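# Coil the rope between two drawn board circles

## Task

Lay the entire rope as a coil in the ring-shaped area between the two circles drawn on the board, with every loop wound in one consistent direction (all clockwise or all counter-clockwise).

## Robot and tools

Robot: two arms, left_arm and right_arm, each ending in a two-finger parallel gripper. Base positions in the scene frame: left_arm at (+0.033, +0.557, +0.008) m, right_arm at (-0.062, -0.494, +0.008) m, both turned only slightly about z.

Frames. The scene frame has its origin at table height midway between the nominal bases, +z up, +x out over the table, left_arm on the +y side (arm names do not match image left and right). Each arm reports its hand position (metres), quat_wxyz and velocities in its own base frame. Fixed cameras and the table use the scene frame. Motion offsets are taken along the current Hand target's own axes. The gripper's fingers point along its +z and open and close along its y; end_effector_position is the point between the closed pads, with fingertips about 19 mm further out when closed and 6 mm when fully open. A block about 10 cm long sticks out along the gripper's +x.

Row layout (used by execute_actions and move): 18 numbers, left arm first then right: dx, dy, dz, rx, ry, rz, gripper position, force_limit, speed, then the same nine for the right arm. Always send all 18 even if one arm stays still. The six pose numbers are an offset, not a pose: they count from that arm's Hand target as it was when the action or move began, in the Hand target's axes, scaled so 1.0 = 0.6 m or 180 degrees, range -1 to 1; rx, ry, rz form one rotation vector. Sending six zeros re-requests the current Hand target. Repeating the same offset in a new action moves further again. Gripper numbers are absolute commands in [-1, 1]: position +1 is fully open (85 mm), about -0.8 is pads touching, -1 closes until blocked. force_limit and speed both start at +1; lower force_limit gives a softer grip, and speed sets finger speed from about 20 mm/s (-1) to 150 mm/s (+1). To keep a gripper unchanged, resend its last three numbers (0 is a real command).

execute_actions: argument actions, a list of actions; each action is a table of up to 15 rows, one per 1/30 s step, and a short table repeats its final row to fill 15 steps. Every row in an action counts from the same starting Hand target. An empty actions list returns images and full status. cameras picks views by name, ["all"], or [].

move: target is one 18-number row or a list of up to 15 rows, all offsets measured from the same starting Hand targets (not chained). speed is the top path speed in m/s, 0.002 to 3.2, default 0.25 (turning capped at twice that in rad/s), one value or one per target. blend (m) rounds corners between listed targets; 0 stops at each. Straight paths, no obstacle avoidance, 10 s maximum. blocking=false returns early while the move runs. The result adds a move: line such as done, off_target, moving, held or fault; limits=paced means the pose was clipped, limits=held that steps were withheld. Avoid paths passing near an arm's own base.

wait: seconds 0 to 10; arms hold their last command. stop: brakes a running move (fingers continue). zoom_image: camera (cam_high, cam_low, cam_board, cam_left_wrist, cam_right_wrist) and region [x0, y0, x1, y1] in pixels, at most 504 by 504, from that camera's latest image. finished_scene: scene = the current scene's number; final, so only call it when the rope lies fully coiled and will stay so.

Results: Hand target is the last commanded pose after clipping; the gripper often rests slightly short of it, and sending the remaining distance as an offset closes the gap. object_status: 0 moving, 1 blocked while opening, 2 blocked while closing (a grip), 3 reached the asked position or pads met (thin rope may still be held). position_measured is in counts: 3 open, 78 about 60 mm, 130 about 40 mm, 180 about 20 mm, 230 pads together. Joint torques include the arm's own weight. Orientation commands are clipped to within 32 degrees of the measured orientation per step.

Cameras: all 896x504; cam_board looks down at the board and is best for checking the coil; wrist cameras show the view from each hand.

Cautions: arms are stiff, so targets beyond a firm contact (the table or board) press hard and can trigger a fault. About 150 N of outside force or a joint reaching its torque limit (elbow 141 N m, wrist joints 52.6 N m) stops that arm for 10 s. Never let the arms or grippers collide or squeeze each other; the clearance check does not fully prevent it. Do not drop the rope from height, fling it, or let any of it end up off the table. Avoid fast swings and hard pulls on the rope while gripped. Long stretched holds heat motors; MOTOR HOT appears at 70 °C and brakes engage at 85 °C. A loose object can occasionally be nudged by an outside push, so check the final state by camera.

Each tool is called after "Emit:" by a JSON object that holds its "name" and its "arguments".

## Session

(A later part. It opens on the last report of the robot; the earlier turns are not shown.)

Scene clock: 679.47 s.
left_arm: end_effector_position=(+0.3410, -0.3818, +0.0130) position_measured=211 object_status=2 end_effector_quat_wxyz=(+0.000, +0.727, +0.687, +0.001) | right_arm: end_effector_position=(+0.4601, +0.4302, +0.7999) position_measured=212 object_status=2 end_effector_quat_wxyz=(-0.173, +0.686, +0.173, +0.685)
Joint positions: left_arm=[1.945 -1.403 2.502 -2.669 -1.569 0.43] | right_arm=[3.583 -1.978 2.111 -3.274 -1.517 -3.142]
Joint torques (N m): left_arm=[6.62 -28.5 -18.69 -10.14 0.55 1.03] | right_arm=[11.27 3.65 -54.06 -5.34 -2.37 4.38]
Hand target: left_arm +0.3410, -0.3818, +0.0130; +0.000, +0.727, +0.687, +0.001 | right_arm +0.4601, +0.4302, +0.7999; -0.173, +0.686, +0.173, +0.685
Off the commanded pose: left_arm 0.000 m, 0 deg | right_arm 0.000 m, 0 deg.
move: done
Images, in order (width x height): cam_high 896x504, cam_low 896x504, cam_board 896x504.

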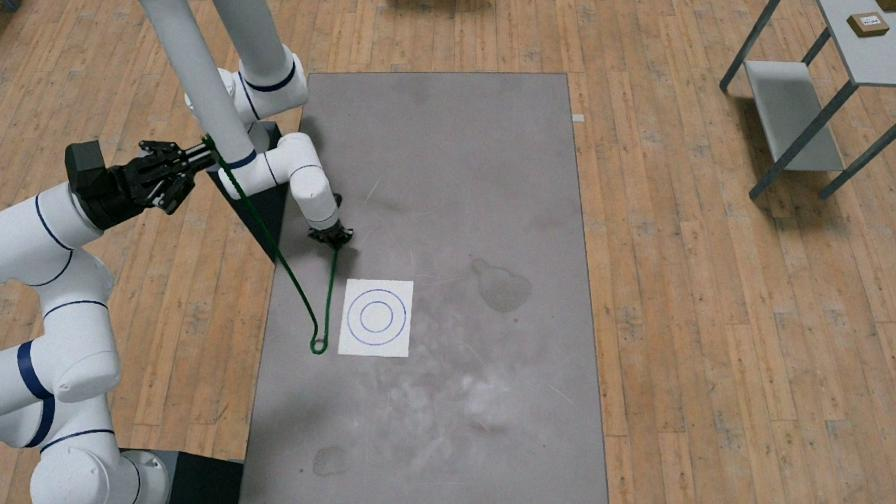

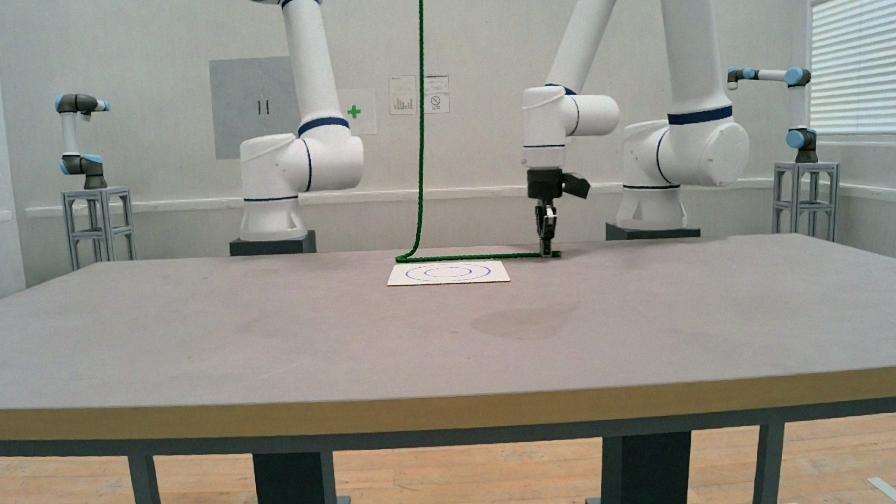

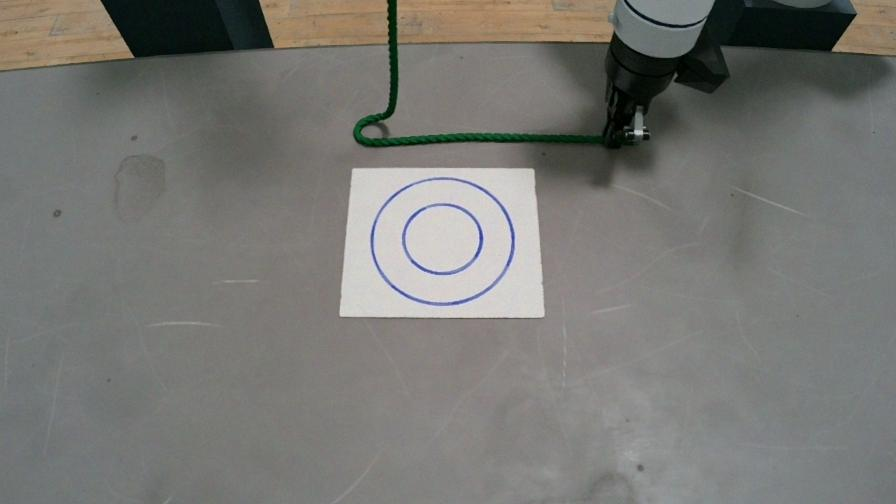

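Emit:
{"name": "move", "arguments": {"target": [[0,0,-0.0667,0,0,0,-1,-1,-1,0,0,0,0,0,0,-1,-1,-1],[-0.2693,0.2223,-0.0667,0,0,0.472,-1,-1,-1,0.4167,-0.0252,0.1205,0,0,0,-1,-1,-1],[-0.2693,0.2223,-0.0067,0,0,0.472,-1,-1,-1,0.4167,-0.0252,0.1205,0,0,0,-1,-1,-1]], "speed": [0.06,0.12,0.05], "blend": [0.01,0.01,0], "cameras": ["cam_high","cam_low","cam_board","cam_left_wrist"]}}

Scene clock: 721.20 s.
left_arm: end_effector_position=(+0.4651, -0.5505, +0.0171) position_measured=211 object_status=2 end_effector_quat_wxyz=(+0.000, +1.000, +0.016, +0.001) | right_arm: end_effector_position=(+0.5166, +0.4779, +1.0499) position_measured=212 object_status=2 end_effector_quat_wxyz=(-0.173, +0.686, +0.173, +0.685)
Joint positions: left_arm=[2.023 -1.161 2.104 -2.514 -1.569 1.991] | right_arm=[3.631 -1.817 1.565 -2.889 -1.565 -3.142]
Joint torques (N m): left_arm=[8.66 -52.36 -24.87 -10.51 -1.44 1.95] | right_arm=[9.98 -15.82 -53.77 -0.38 -2.79 4.36]
Hand target: left_arm +0.4651, -0.5505, +0.0170; +0.000, +1.000, +0.016, +0.001 | right_arm +0.5166, +0.4779, +1.0499; -0.173, +0.686, +0.173, +0.685
Off the commanded pose: left_arm 0.000 m, 0 deg | right_arm 0.000 m, 0 deg.
move: done
camera_calibration:
cam_left_wrist: T_world_to_cam=[[0.0337249, -0.999296, -0.0164466, -0.557536], [-0.928609, -0.0374151, 0.36917, 0.422817], [-0.369525, 0.00282226, -0.929216, 0.320323], [0, 0, 0, 1]] pos_world=[0.529802, -0.542228, 0.132389]
Images, in order (width x height): cam_high 896x504, cam_low 896x504, cam_board 896x504, cam_left_wrist 896x504.

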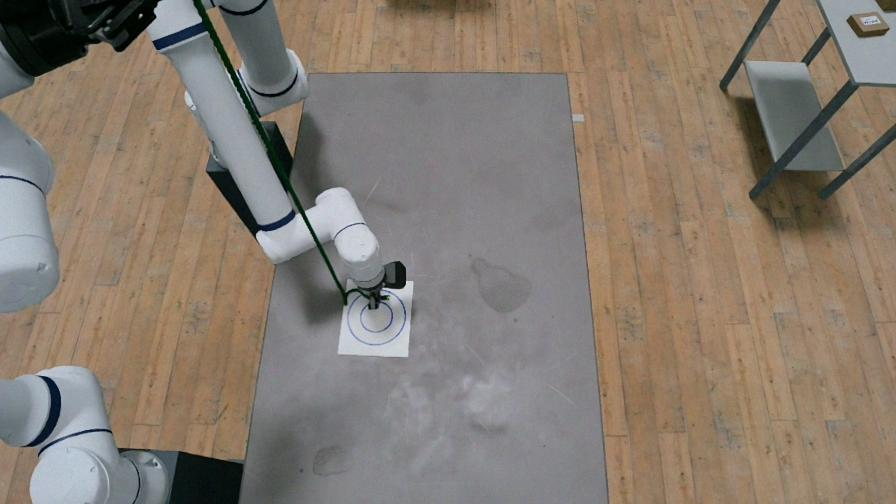

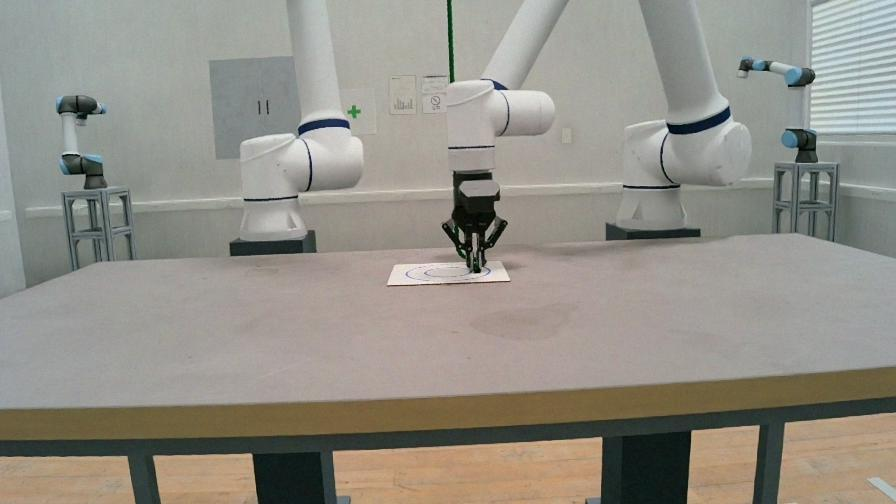

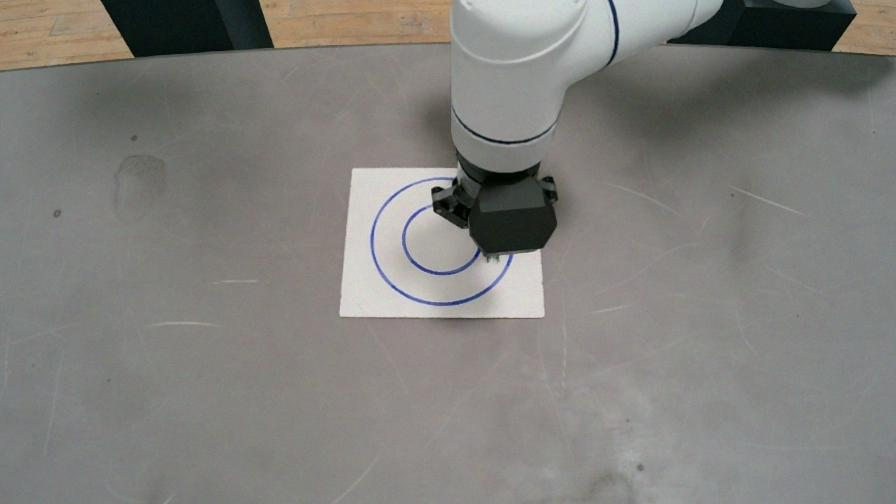

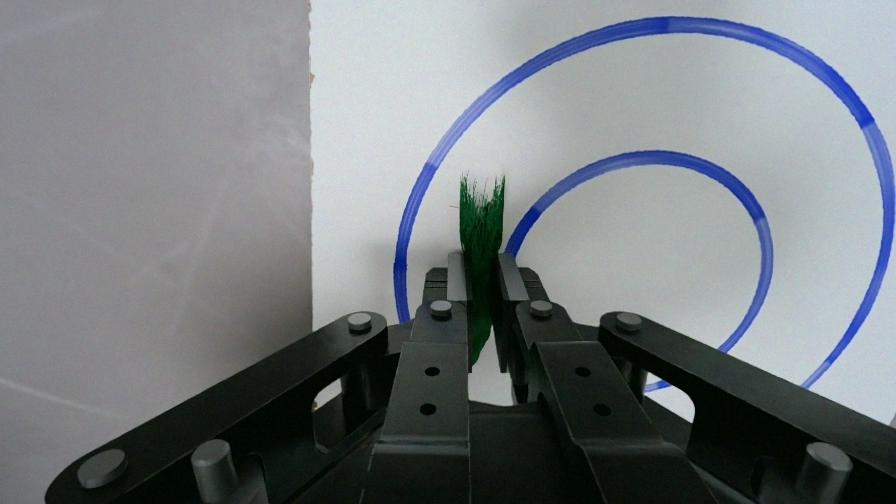

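Emit:
{"name": "zoom_image", "arguments": {"camera": "cam_high", "region": [310, 240, 430, 360]}}

Scaled by 4.200.

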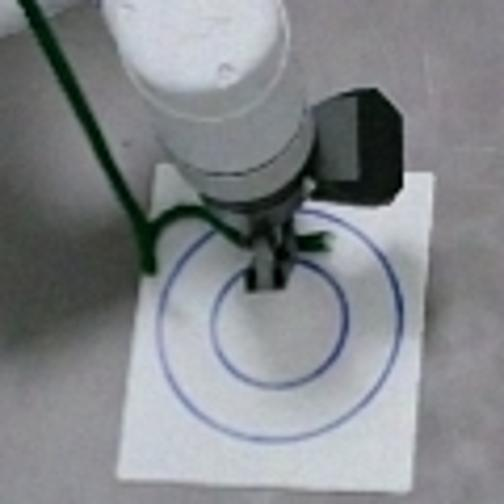

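Emit:
{"name": "move", "arguments": {"target": [0,0,0,0,0,0,-1,-1,-1,0.1333,0,0,0,0,0,-1,-1,-1], "speed": 0.1, "cameras": ["cam_high"]}}

Emit:
{"name": "zoom_image", "arguments": {"camera": "cam_high", "region": [310, 240, 430, 360]}}

Scene clock: 759.40 s.
left_arm: end_effector_position=(+0.4651, -0.5505, +0.0170) position_measured=211 object_status=2 end_effector_quat_wxyz=(+0.000, +1.000, +0.016, +0.001) | right_arm: end_effector_position=(+0.5167, +0.4779, +1.1298) position_measured=212 object_status=2 end_effector_quat_wxyz=(-0.173, +0.686, +0.173, +0.685)
Joint positions: left_arm=[2.023 -1.161 2.104 -2.514 -1.569 1.991] | right_arm=[3.631 -1.776 1.387 -2.751 -1.565 -3.142]
Joint torques (N m): left_arm=[8.64 -50.5 -24.29 -10.48 0.36 1.91] | right_arm=[10.02 -18.04 -52.75 0.3 -2.39 4.34]
Hand target: left_arm +0.4651, -0.5505, +0.0170; +0.000, +1.000, +0.016, +0.001 | right_arm +0.5167, +0.4780, +1.1298; -0.173, +0.686, +0.173, +0.685
Off the commanded pose: left_arm 0.000 m, 0 deg | right_arm 0.000 m, 0 deg.
move: done
Images, in order (width x height): cam_high 896x504.

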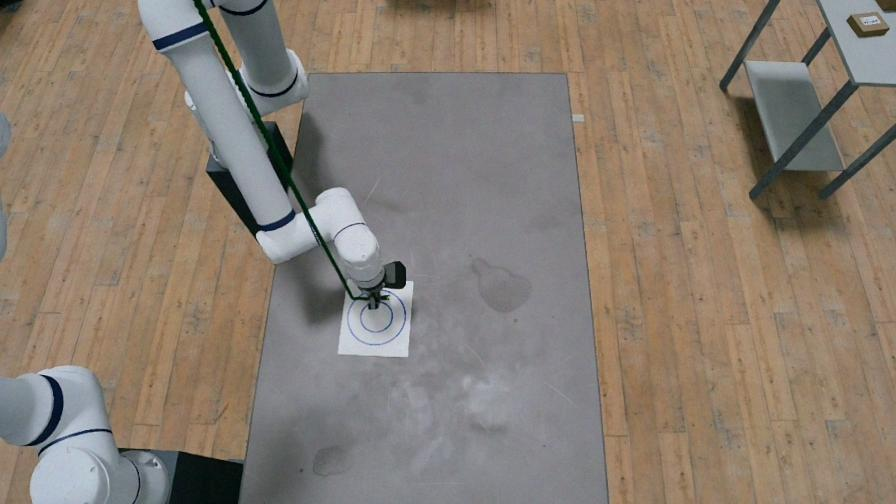

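Scaled by 4.200.

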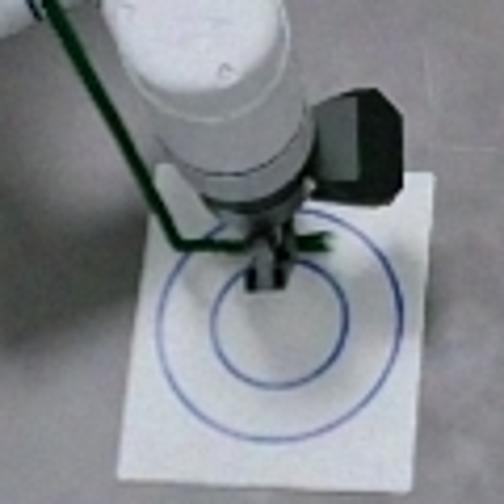

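Emit:
{"name": "move", "arguments": {"target": [0,0,0,0,0,0,-1,-1,-1,0.0417,0,0,0,0,0,-1,-1,-1], "speed": 0.05, "cameras": ["cam_high","cam_board"]}}

Emit:
{"name": "zoom_image", "arguments": {"camera": "cam_high", "region": [310, 240, 430, 360]}}

Scene clock: 800.50 s.
left_arm: end_effector_position=(+0.4651, -0.5505, +0.0170) position_measured=211 object_status=2 end_effector_quat_wxyz=(+0.000, +1.000, +0.016, +0.001) | right_arm: end_effector_position=(+0.5167, +0.4780, +1.1548) position_measured=212 object_status=2 end_effector_quat_wxyz=(-0.173, +0.686, +0.173, +0.685)
Joint positions: left_arm=[2.023 -1.161 2.104 -2.514 -1.569 1.991] | right_arm=[3.631 -1.759 1.326 -2.707 -1.565 -3.142]
Joint torques (N m): left_arm=[9.4 -51.01 -24.55 -10.31 0.34 1.89] | right_arm=[2.65 -22.47 -50.48 0.05 1.71 2.27]
Hand target: left_arm +0.4651, -0.5505, +0.0170; +0.000, +1.000, +0.016, +0.001 | right_arm +0.5167, +0.4780, +1.1549; -0.173, +0.686, +0.173, +0.685
Off the commanded pose: left_arm 0.000 m, 0 deg | right_arm 0.000 m, 0 deg.
move: done
Images, in order (width x height): cam_high 896x504, cam_board 896x504.

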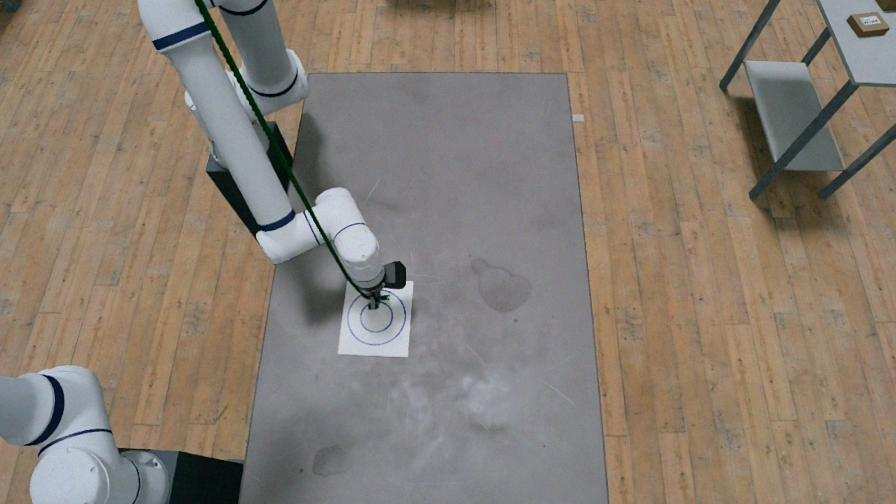

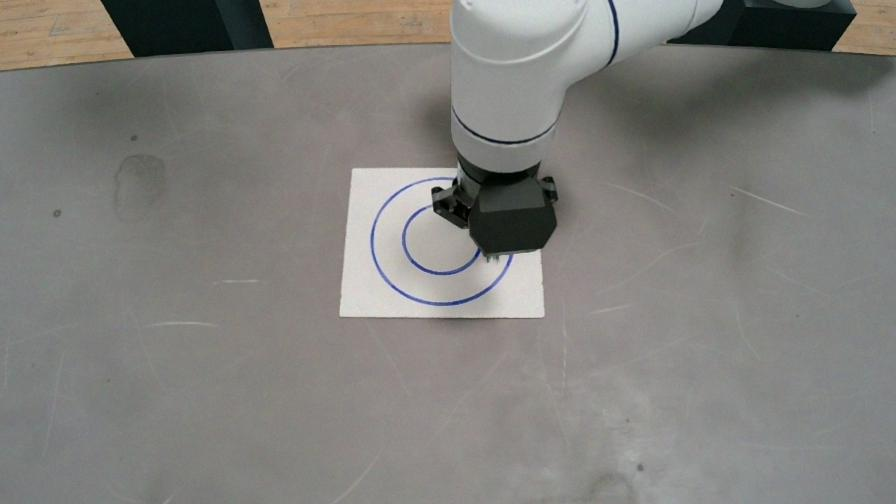

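Scaled by 4.200.

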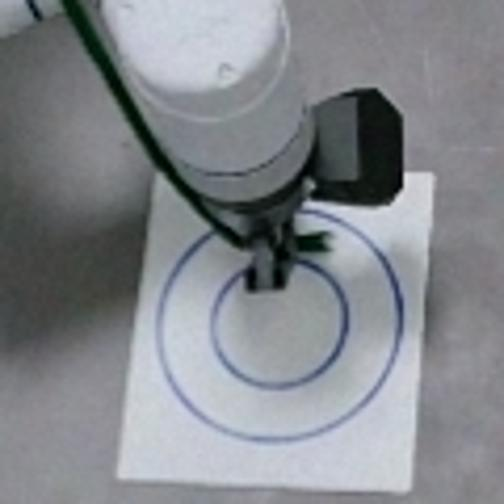

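Emit:
{"name": "move", "arguments": {"target": [[0,0,0,0,0,0,-1,-1,-1,-0.0028,0.0065,0.0248,0,0,0,-1,-1,-1],[0,0,0,0,0,0,-1,-1,-1,-0.0268,0.0273,0.0037,0,0,0,-1,-1,-1],[0,0,0,0,0,0,-1,-1,-1,-0.0508,0.0548,-0.0108,0,0,0,-1,-1,-1],[0,0,0,0,0,0,-1,-1,-1,-0.0748,0.0850,-0.0178,0,0,0,-1,-1,-1]], "speed": 0.04, "blend": 0.006, "cameras": ["cam_high","cam_board","cam_left_wrist"]}}

Emit:
{"name": "zoom_image", "arguments": {"camera": "cam_high", "region": [310, 240, 430, 360]}}

Scene clock: 840.80 s.
left_arm: end_effector_position=(+0.4651, -0.5505, +0.0170) position_measured=211 object_status=2 end_effector_quat_wxyz=(+0.000, +1.000, +0.016, +0.001) | right_arm: end_effector_position=(+0.5315, +0.4281, +1.1100) position_measured=212 object_status=2 end_effector_quat_wxyz=(-0.173, +0.686, +0.173, +0.685)
Joint positions: left_arm=[2.023 -1.161 2.104 -2.514 -1.569 1.991] | right_arm=[3.497 -1.835 1.467 -2.773 -1.432 -3.142]
Joint torques (N m): left_arm=[8.74 -50.66 -24.96 -10.46 0.49 1.76] | right_arm=[-7.88 -62.03 -30.99 -5.95 4.08 -0.52]
Hand target: left_arm +0.4651, -0.5505, +0.0170; +0.000, +1.000, +0.016, +0.001 | right_arm +0.5315, +0.4280, +1.1100; -0.173, +0.686, +0.173, +0.685
Off the commanded pose: left_arm 0.000 m, 0 deg | right_arm 0.000 m, 0 deg.
move: done
camera_calibration:
cam_left_wrist: T_world_to_cam=[[0.0337249, -0.999296, -0.0164466, -0.557538], [-0.928609, -0.0374151, 0.36917, 0.422854], [-0.369525, 0.00282226, -0.929216, 0.32023], [0, 0, 0, 1]] pos_world=[0.529802, -0.542228, 0.132289]
Images, in order (width x height): cam_high 896x504, cam_board 896x504, cam_left_wrist 896x504.

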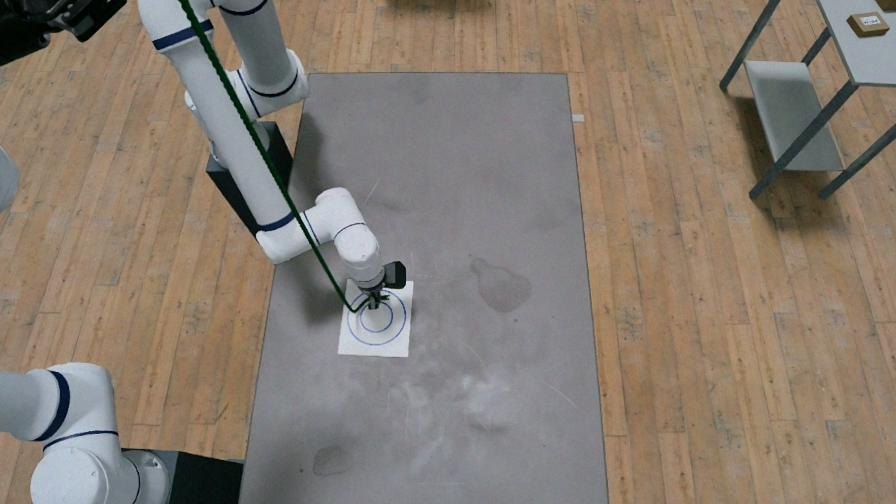

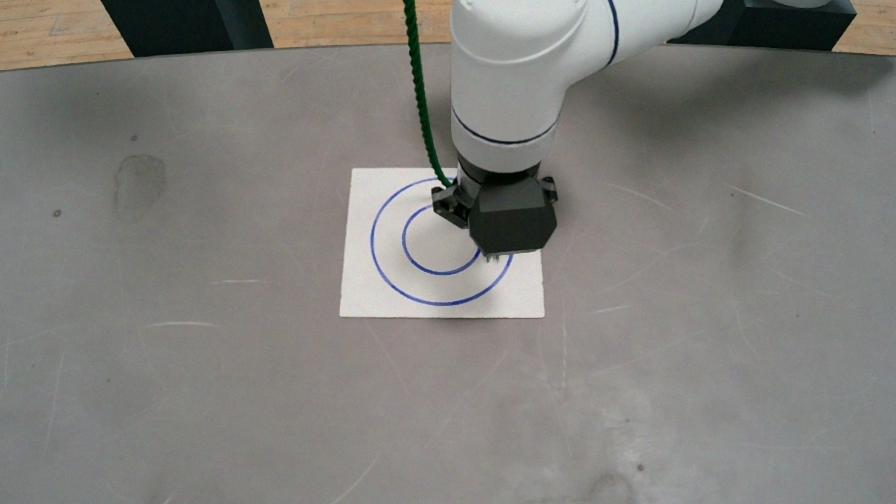

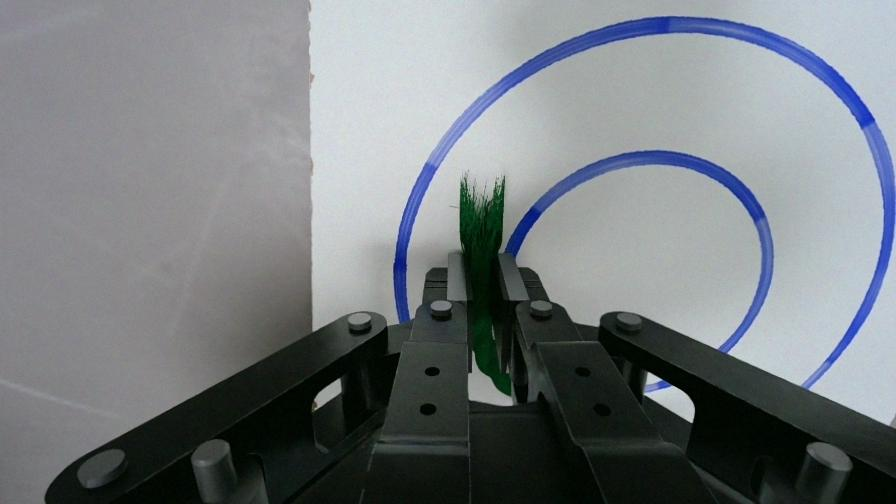

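Scaled by 4.200.

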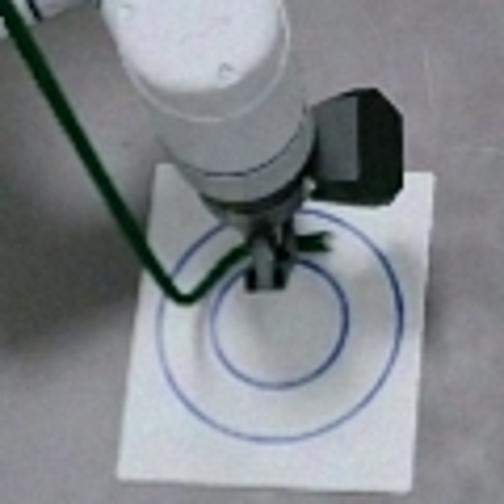

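Emit:
{"name": "move", "arguments": {"target": [[0,0,0,0,0,0,-1,-1,-1,-0.0240,0.0308,0.0008,0,0,0,-1,-1,-1],[0,0,0,0,0,0,-1,-1,-1,-0.0480,0.0602,0.0098,0,0,0,-1,-1,-1],[0,0,0,0,0,0,-1,-1,-1,-0.0720,0.0867,0.0262,0,0,0,-1,-1,-1],[0,0,0,0,0,0,-1,-1,-1,-0.0962,0.1082,0.0472,0,0,0,-1,-1,-1],[0,0,0,0,0,0,-1,-1,-1,-0.1205,0.1232,0.0747,0,0,0,-1,-1,-1]], "speed": 0.04, "blend": 0.006, "cameras": ["cam_high","cam_board","cam_left_wrist"]}}

Emit:
{"name": "zoom_image", "arguments": {"camera": "cam_high", "region": [310, 240, 430, 360]}}

Scene clock: 873.23 s.
left_arm: end_effector_position=(+0.4651, -0.5505, +0.0170) position_measured=211 object_status=2 end_effector_quat_wxyz=(+0.000, +1.000, +0.016, +0.001) | right_arm: end_effector_position=(+0.6059, +0.3842, +1.0378) position_measured=212 object_status=2 end_effector_quat_wxyz=(-0.173, +0.686, +0.173, +0.685)
Joint positions: left_arm=[2.023 -1.161 2.104 -2.514 -1.569 1.991] | right_arm=[3.336 -1.821 1.589 -2.909 -1.27 -3.142]
Joint torques (N m): left_arm=[8.58 -51.02 -24.87 -10.49 0.39 1.9] | right_arm=[-5.3 -14.32 -33.83 -5.48 3.97 -0.22]
Hand target: left_arm +0.4651, -0.5505, +0.0170; +0.000, +1.000, +0.016, +0.001 | right_arm +0.6060, +0.3842, +1.0377; -0.173, +0.686, +0.173, +0.685
Off the commanded pose: left_arm 0.000 m, 0 deg | right_arm 0.000 m, 0 deg.
move: done
camera_calibration:
cam_left_wrist: T_world_to_cam=[[0.0337249, -0.999296, -0.0164466, -0.557538], [-0.928609, -0.0374151, 0.36917, 0.422854], [-0.369525, 0.00282226, -0.929216, 0.32023], [0, 0, 0, 1]] pos_world=[0.529802, -0.542228, 0.132289]
Images, in order (width x height): cam_high 896x504, cam_board 896x504, cam_left_wrist 896x504.

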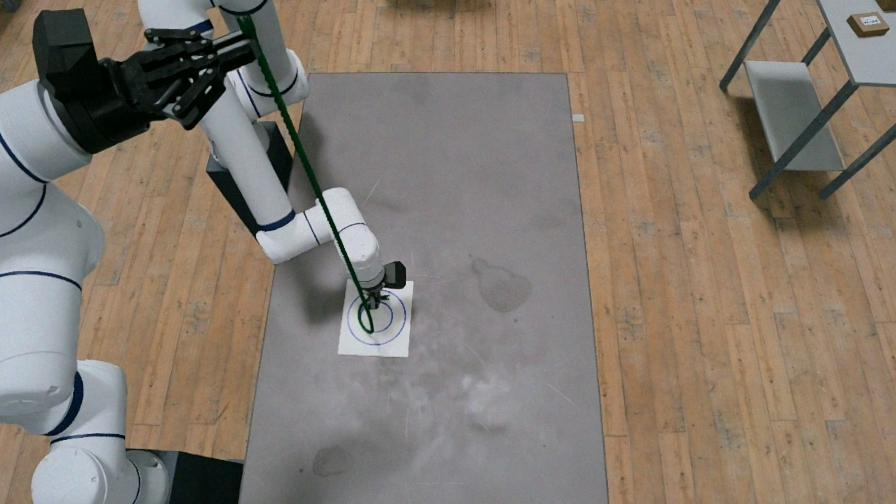

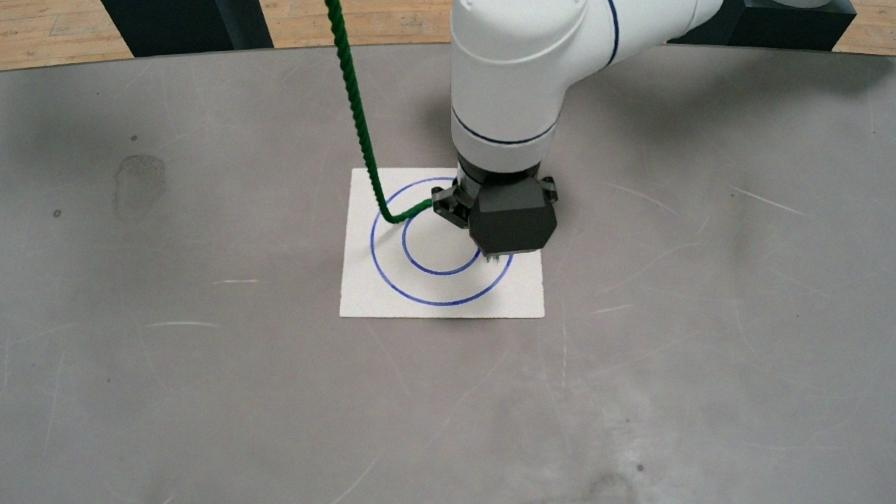

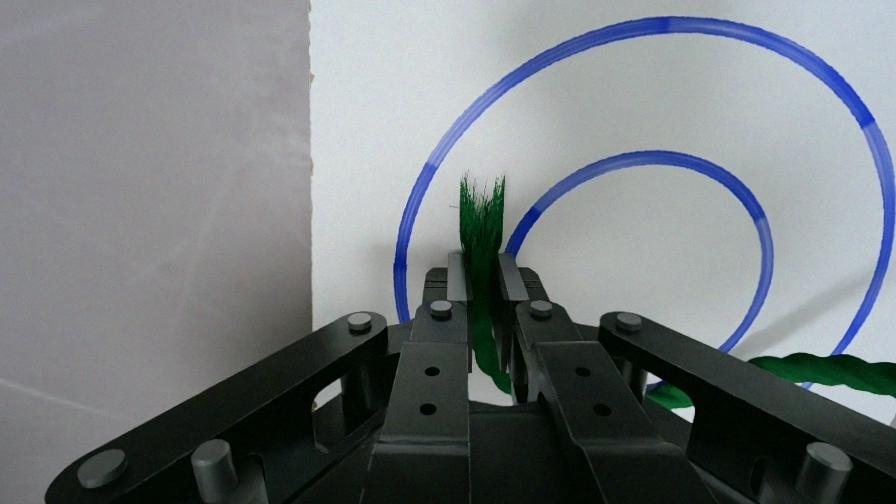

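Scaled by 4.200.

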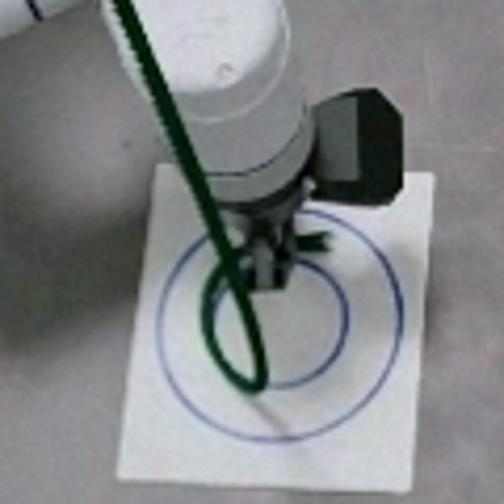

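Emit:
{"name": "move", "arguments": {"target": [[0,0,0,0,0,0,-1,-1,-1,0.1832,-0.2083,-0.0322,0,0,0,-1,-1,-1],[0,0,0,0,0,0,-1,-1,-1,0.1583,-0.1888,-0.0553,0,0,0,-1,-1,-1],[0,0,0,0,0,0,-1,-1,-1,0.1333,-0.1635,-0.0737,0,0,0,-1,-1,-1],[0,0,0,0,0,0,-1,-1,-1,0.1085,-0.1315,-0.0832,0,0,0,-1,-1,-1],[0,0,0,0,0,0,-1,-1,-1,0.0837,-0.0983,-0.0840,0,0,0,-1,-1,-1],[0,0,0,0,0,0,-1,-1,-1,0.0588,-0.0660,-0.0760,0,0,0,-1,-1,-1]], "speed": [0.08,0.04,0.04,0.04,0.04,0.04], "blend": 0.006, "cameras": ["cam_high","cam_board"]}}

Emit:
{"name": "zoom_image", "arguments": {"camera": "cam_high", "region": [310, 240, 430, 360]}}

Scene clock: 922.10 s.
left_arm: end_effector_position=(+0.4651, -0.5505, +0.0170) position_measured=211 object_status=2 end_effector_quat_wxyz=(+0.000, +1.000, +0.016, +0.001) | right_arm: end_effector_position=(+0.5471, +0.3975, +1.0730) position_measured=212 object_status=2 end_effector_quat_wxyz=(-0.173, +0.686, +0.173, +0.685)
Joint positions: left_arm=[2.023 -1.161 2.104 -2.514 -1.569 1.991] | right_arm=[3.405 -1.872 1.56 -2.83 -1.339 -3.142]
Joint torques (N m): left_arm=[7.87 -51.96 -24.63 -10.21 0.47 1.68] | right_arm=[-6.23 -58.47 -31.82 -5.72 4.12 -0.66]
Hand target: left_arm +0.4651, -0.5505, +0.0170; +0.000, +1.000, +0.016, +0.001 | right_arm +0.5471, +0.3974, +1.0730; -0.173, +0.686, +0.173, +0.685
Off the commanded pose: left_arm 0.000 m, 0 deg | right_arm 0.000 m, 0 deg.
move: done
Images, in order (width x height): cam_high 896x504, cam_board 896x504.

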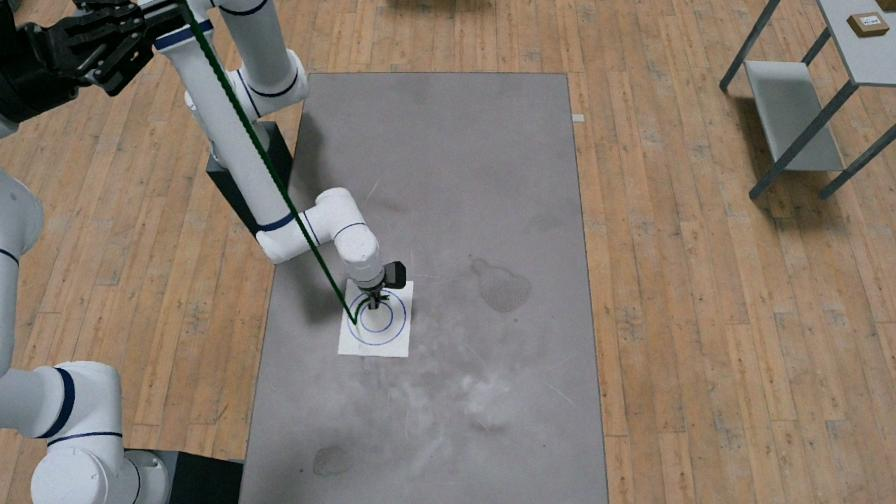

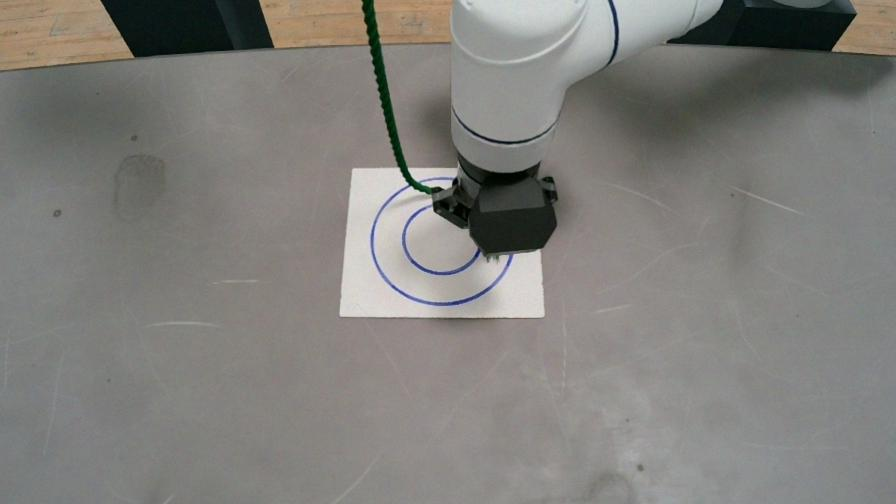

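Scaled by 4.200.

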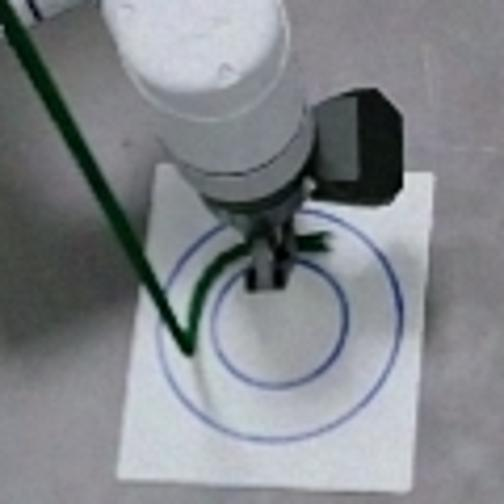

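Emit:
{"name": "move", "arguments": {"target": [[0,0,0,0,0,0,-1,-1,-1,-0.0250,0.0295,0.0160,0,0,0,-1,-1,-1],[0,0,0,0,0,0,-1,-1,-1,-0.0498,0.0537,0.0390,0,0,0,-1,-1,-1],[0,0,0,0,0,0,-1,-1,-1,-0.0747,0.0710,0.0675,0,0,0,-1,-1,-1],[0,0,0,0,0,0,-1,-1,-1,-0.0995,0.0805,0.0997,0,0,0,-1,-1,-1]], "speed": 0.04, "blend": 0.006, "cameras": ["cam_high","cam_board"]}}

Emit:
{"name": "zoom_image", "arguments": {"camera": "cam_high", "region": [310, 240, 430, 360]}}

Scene clock: 938.70 s.
left_arm: end_effector_position=(+0.4651, -0.5505, +0.0170) position_measured=211 object_status=2 end_effector_quat_wxyz=(+0.000, +1.000, +0.016, +0.001) | right_arm: end_effector_position=(+0.6225, +0.3833, +1.0134) position_measured=212 object_status=2 end_effector_quat_wxyz=(-0.173, +0.686, +0.173, +0.685)
Joint positions: left_arm=[2.023 -1.161 2.104 -2.514 -1.569 1.991] | right_arm=[3.327 -1.806 1.622 -2.957 -1.261 -3.142]
Joint torques (N m): left_arm=[8.03 -51.18 -24.73 -10.37 0.08 1.82] | right_arm=[9.86 -20.17 -33.87 -5.55 -2.25 -0.63]
Hand target: left_arm +0.4651, -0.5505, +0.0170; +0.000, +1.000, +0.016, +0.001 | right_arm +0.6227, +0.3833, +1.0132; -0.173, +0.686, +0.173, +0.685
Off the commanded pose: left_arm 0.000 m, 0 deg | right_arm 0.000 m, 0 deg.
move: done
Images, in order (width x height): cam_high 896x504, cam_board 896x504.

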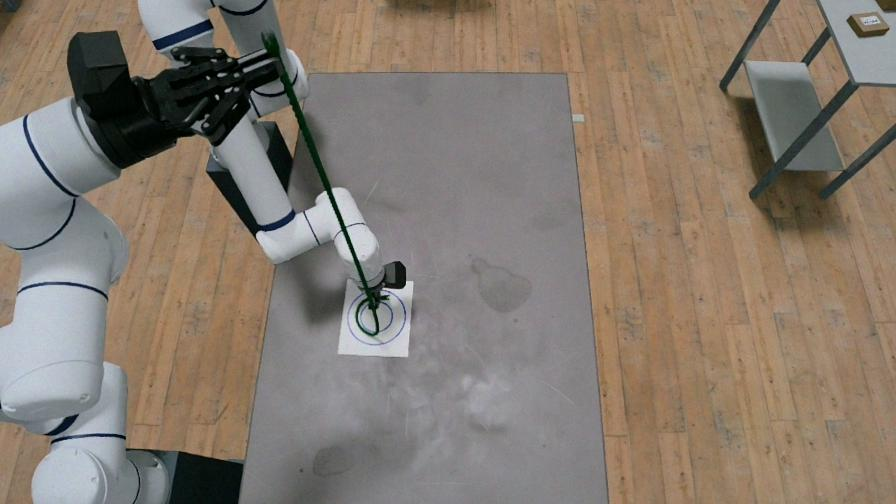

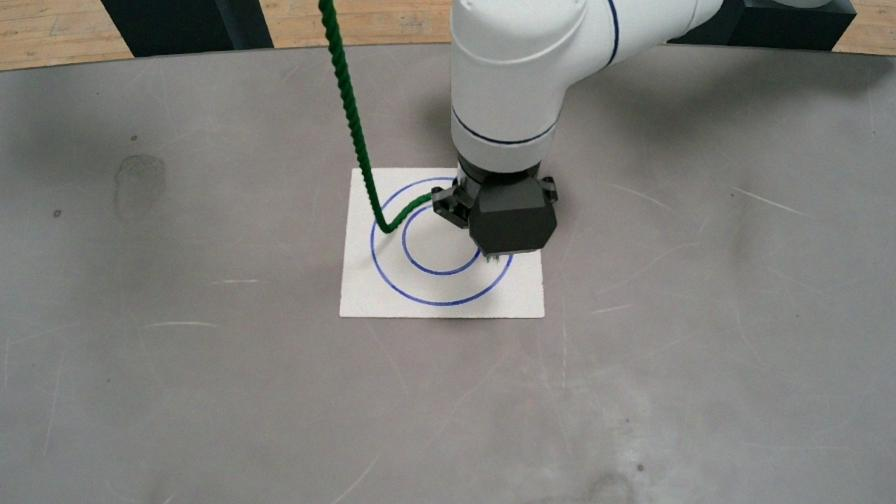

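Scaled by 4.200.

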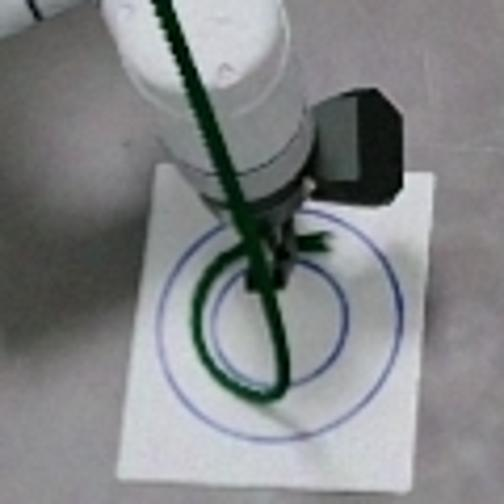

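Emit:
{"name": "move", "arguments": {"target": [[0,0,0,0,0,0,-0.376,-1,-1,0,0,0,0,0,0,-1,-1,-1],[0,0,-0.03,0,0,0,-0.376,-1,-1,0,0,0,0,0,0,-1,-1,-1],[0,0,-0.25,0,0,0,-0.376,-1,-1,0,0,0,0,0,0,-1,-1,-1],[0,-0.35,-0.3,0,0,0,-0.376,-1,-1,0,0,0,0,0,0,-1,-1,-1]], "speed": [0.03,0.03,0.12,0.25], "blend": [0,0.01,0.05,0], "cameras": ["cam_high","cam_low","cam_board","cam_left_wrist"]}}

Emit:
{"name": "zoom_image", "arguments": {"camera": "cam_board", "region": [320, 150, 570, 330]}}

Scene clock: 961.00 s.
left_arm: end_effector_position=(+0.4581, -0.3409, +0.1972) position_measured=176 object_status=3 end_effector_quat_wxyz=(+0.000, +1.000, +0.016, +0.001) | right_arm: end_effector_position=(+0.6227, +0.3833, +1.0132) position_measured=212 object_status=2 end_effector_quat_wxyz=(-0.173, +0.686, +0.173, +0.685)
Joint positions: left_arm=[2.185 -1.636 2.256 -2.191 -1.569 2.153] | right_arm=[3.327 -1.806 1.622 -2.957 -1.261 -3.142]
Joint torques (N m): left_arm=[8.56 -43.96 -35.58 -1.63 -1.67 1.93] | right_arm=[11.99 -20.31 -33.85 -5.35 -2.5 1.94]
Hand target: left_arm +0.4581, -0.3408, +0.1972; +0.000, +1.000, +0.016, +0.001 | right_arm +0.6227, +0.3833, +1.0132; -0.173, +0.686, +0.173, +0.685
Off the commanded pose: left_arm 0.000 m, 0 deg | right_arm 0.000 m, 0 deg.
move: done; blend cut to 0.009 m at target 2
camera_calibration:
cam_left_wrist: T_world_to_cam=[[0.0337249, -0.999296, -0.0164466, -0.34489], [-0.928609, -0.0374151, 0.36917, 0.357801], [-0.369525, 0.00282226, -0.929216, 0.484441], [0, 0, 0, 1]] pos_world=[0.522902, -0.332628, 0.312389]
Images, in order (width x height): cam_high 896x504, cam_low 896x504, cam_board 896x504, cam_left_wrist 896x504.

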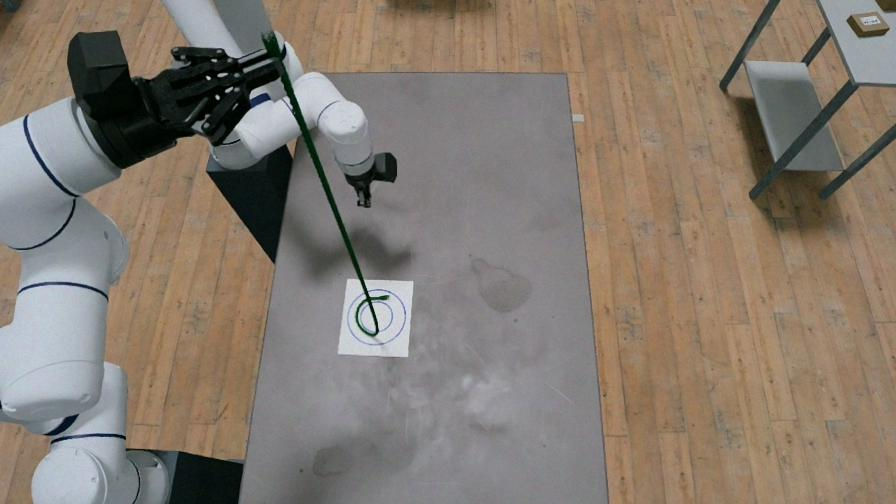

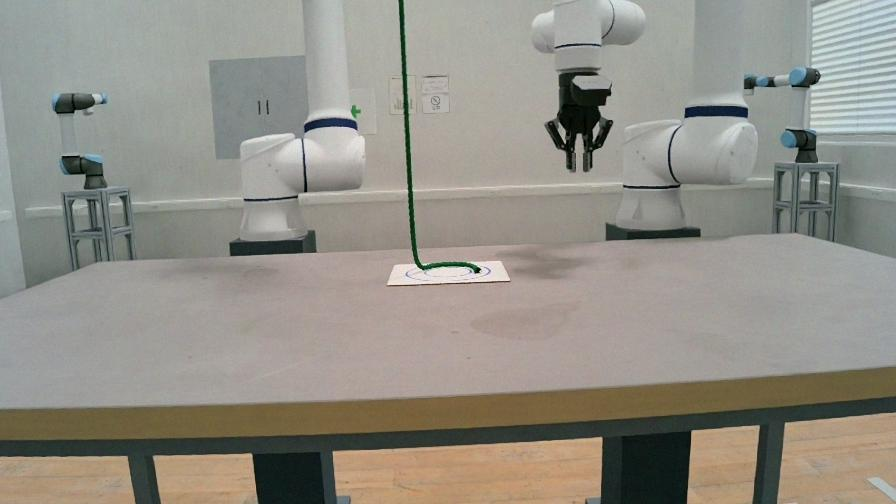

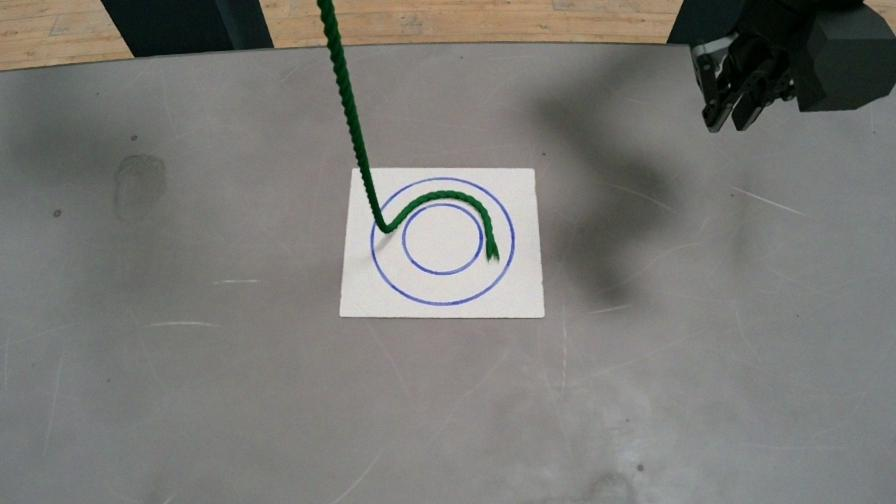

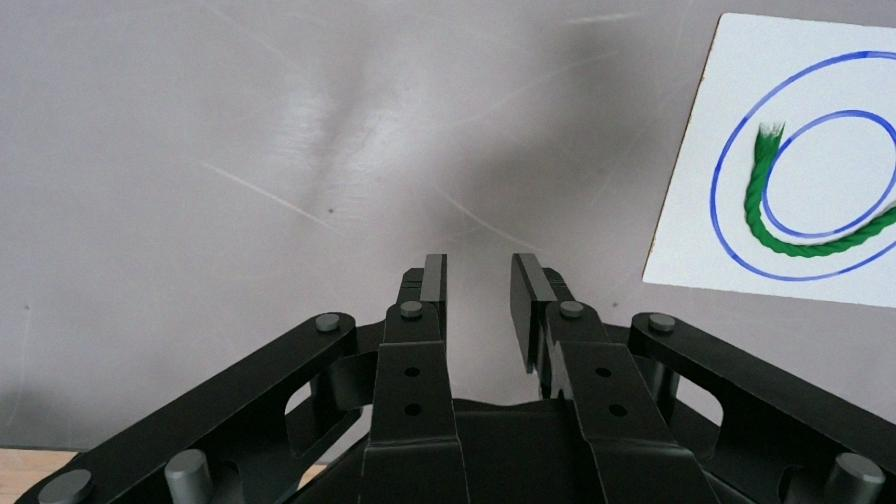

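Scaled by 2.016.

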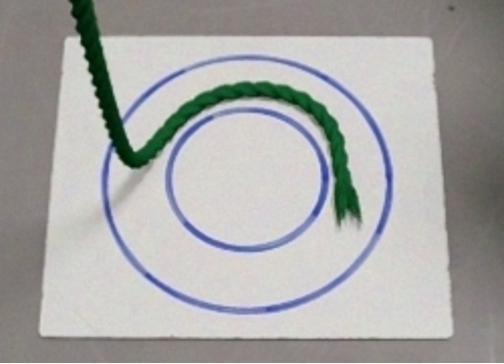

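Emit:
{"name": "move", "arguments": {"target": [[0,0,0,0,0,0,-0.376,-1,-1,-0.0248,0.0002,0.0333,0,0,0,-1,-1,-1],[0,0,0,0,0,0,-0.376,-1,-1,-0.0497,-0.0077,0.0655,0,0,0,-1,-1,-1],[0,0,0,0,0,0,-0.376,-1,-1,-0.0747,-0.0237,0.0945,0,0,0,-1,-1,-1],[0,0,0,0,0,0,-0.376,-1,-1,-0.0998,-0.0448,0.1190,0,0,0,-1,-1,-1],[0,0,0,0,0,0,-0.376,-1,-1,-0.1255,-0.0713,0.1380,0,0,0,-1,-1,-1]], "speed": 0.04, "blend": 0.006, "cameras": ["cam_high","cam_board"]}}

Emit:
{"name": "zoom_image", "arguments": {"camera": "cam_board", "region": [320, 150, 570, 330]}}

Scene clock: 1014.90 s.
left_arm: end_effector_position=(+0.4581, -0.3408, +0.1972) position_measured=176 object_status=3 end_effector_quat_wxyz=(+0.000, +1.000, +0.016, +0.001) | right_arm: end_effector_position=(+0.6751, +0.4601, +0.9380) position_measured=212 object_status=2 end_effector_quat_wxyz=(-0.173, +0.686, +0.173, +0.685)
Joint positions: left_arm=[2.185 -1.636 2.256 -2.191 -1.569 2.153] | right_arm=[3.459 -1.667 1.641 -3.115 -1.393 -3.142]
Joint torques (N m): left_arm=[9.54 -46.15 -35.6 -2.13 -1.52 1.89] | right_arm=[9.15 -41.38 -34.59 -5.59 -2.23 2.79]
Hand target: left_arm +0.4581, -0.3408, +0.1972; +0.000, +1.000, +0.016, +0.001 | right_arm +0.6752, +0.4603, +0.9379; -0.173, +0.686, +0.173, +0.685
Off the commanded pose: left_arm 0.000 m, 0 deg | right_arm 0.000 m, 0 deg.
move: done
Images, in order (width x height): cam_high 896x504, cam_board 896x504.

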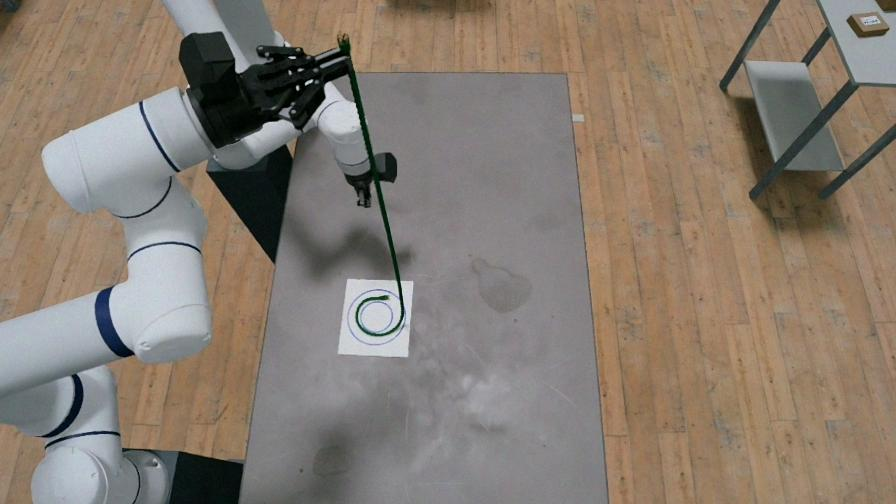

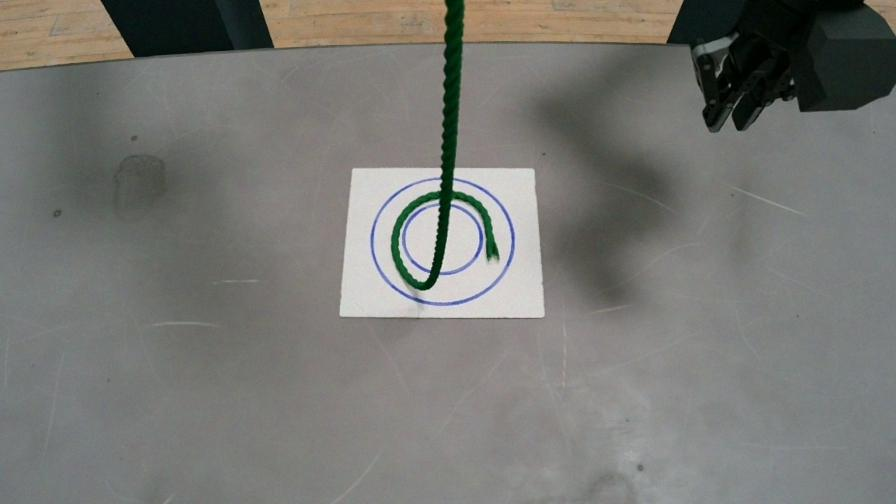

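Scaled by 2.016.

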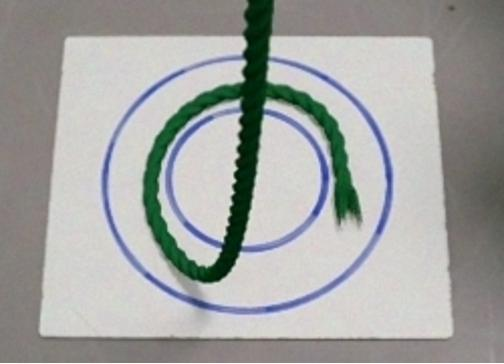

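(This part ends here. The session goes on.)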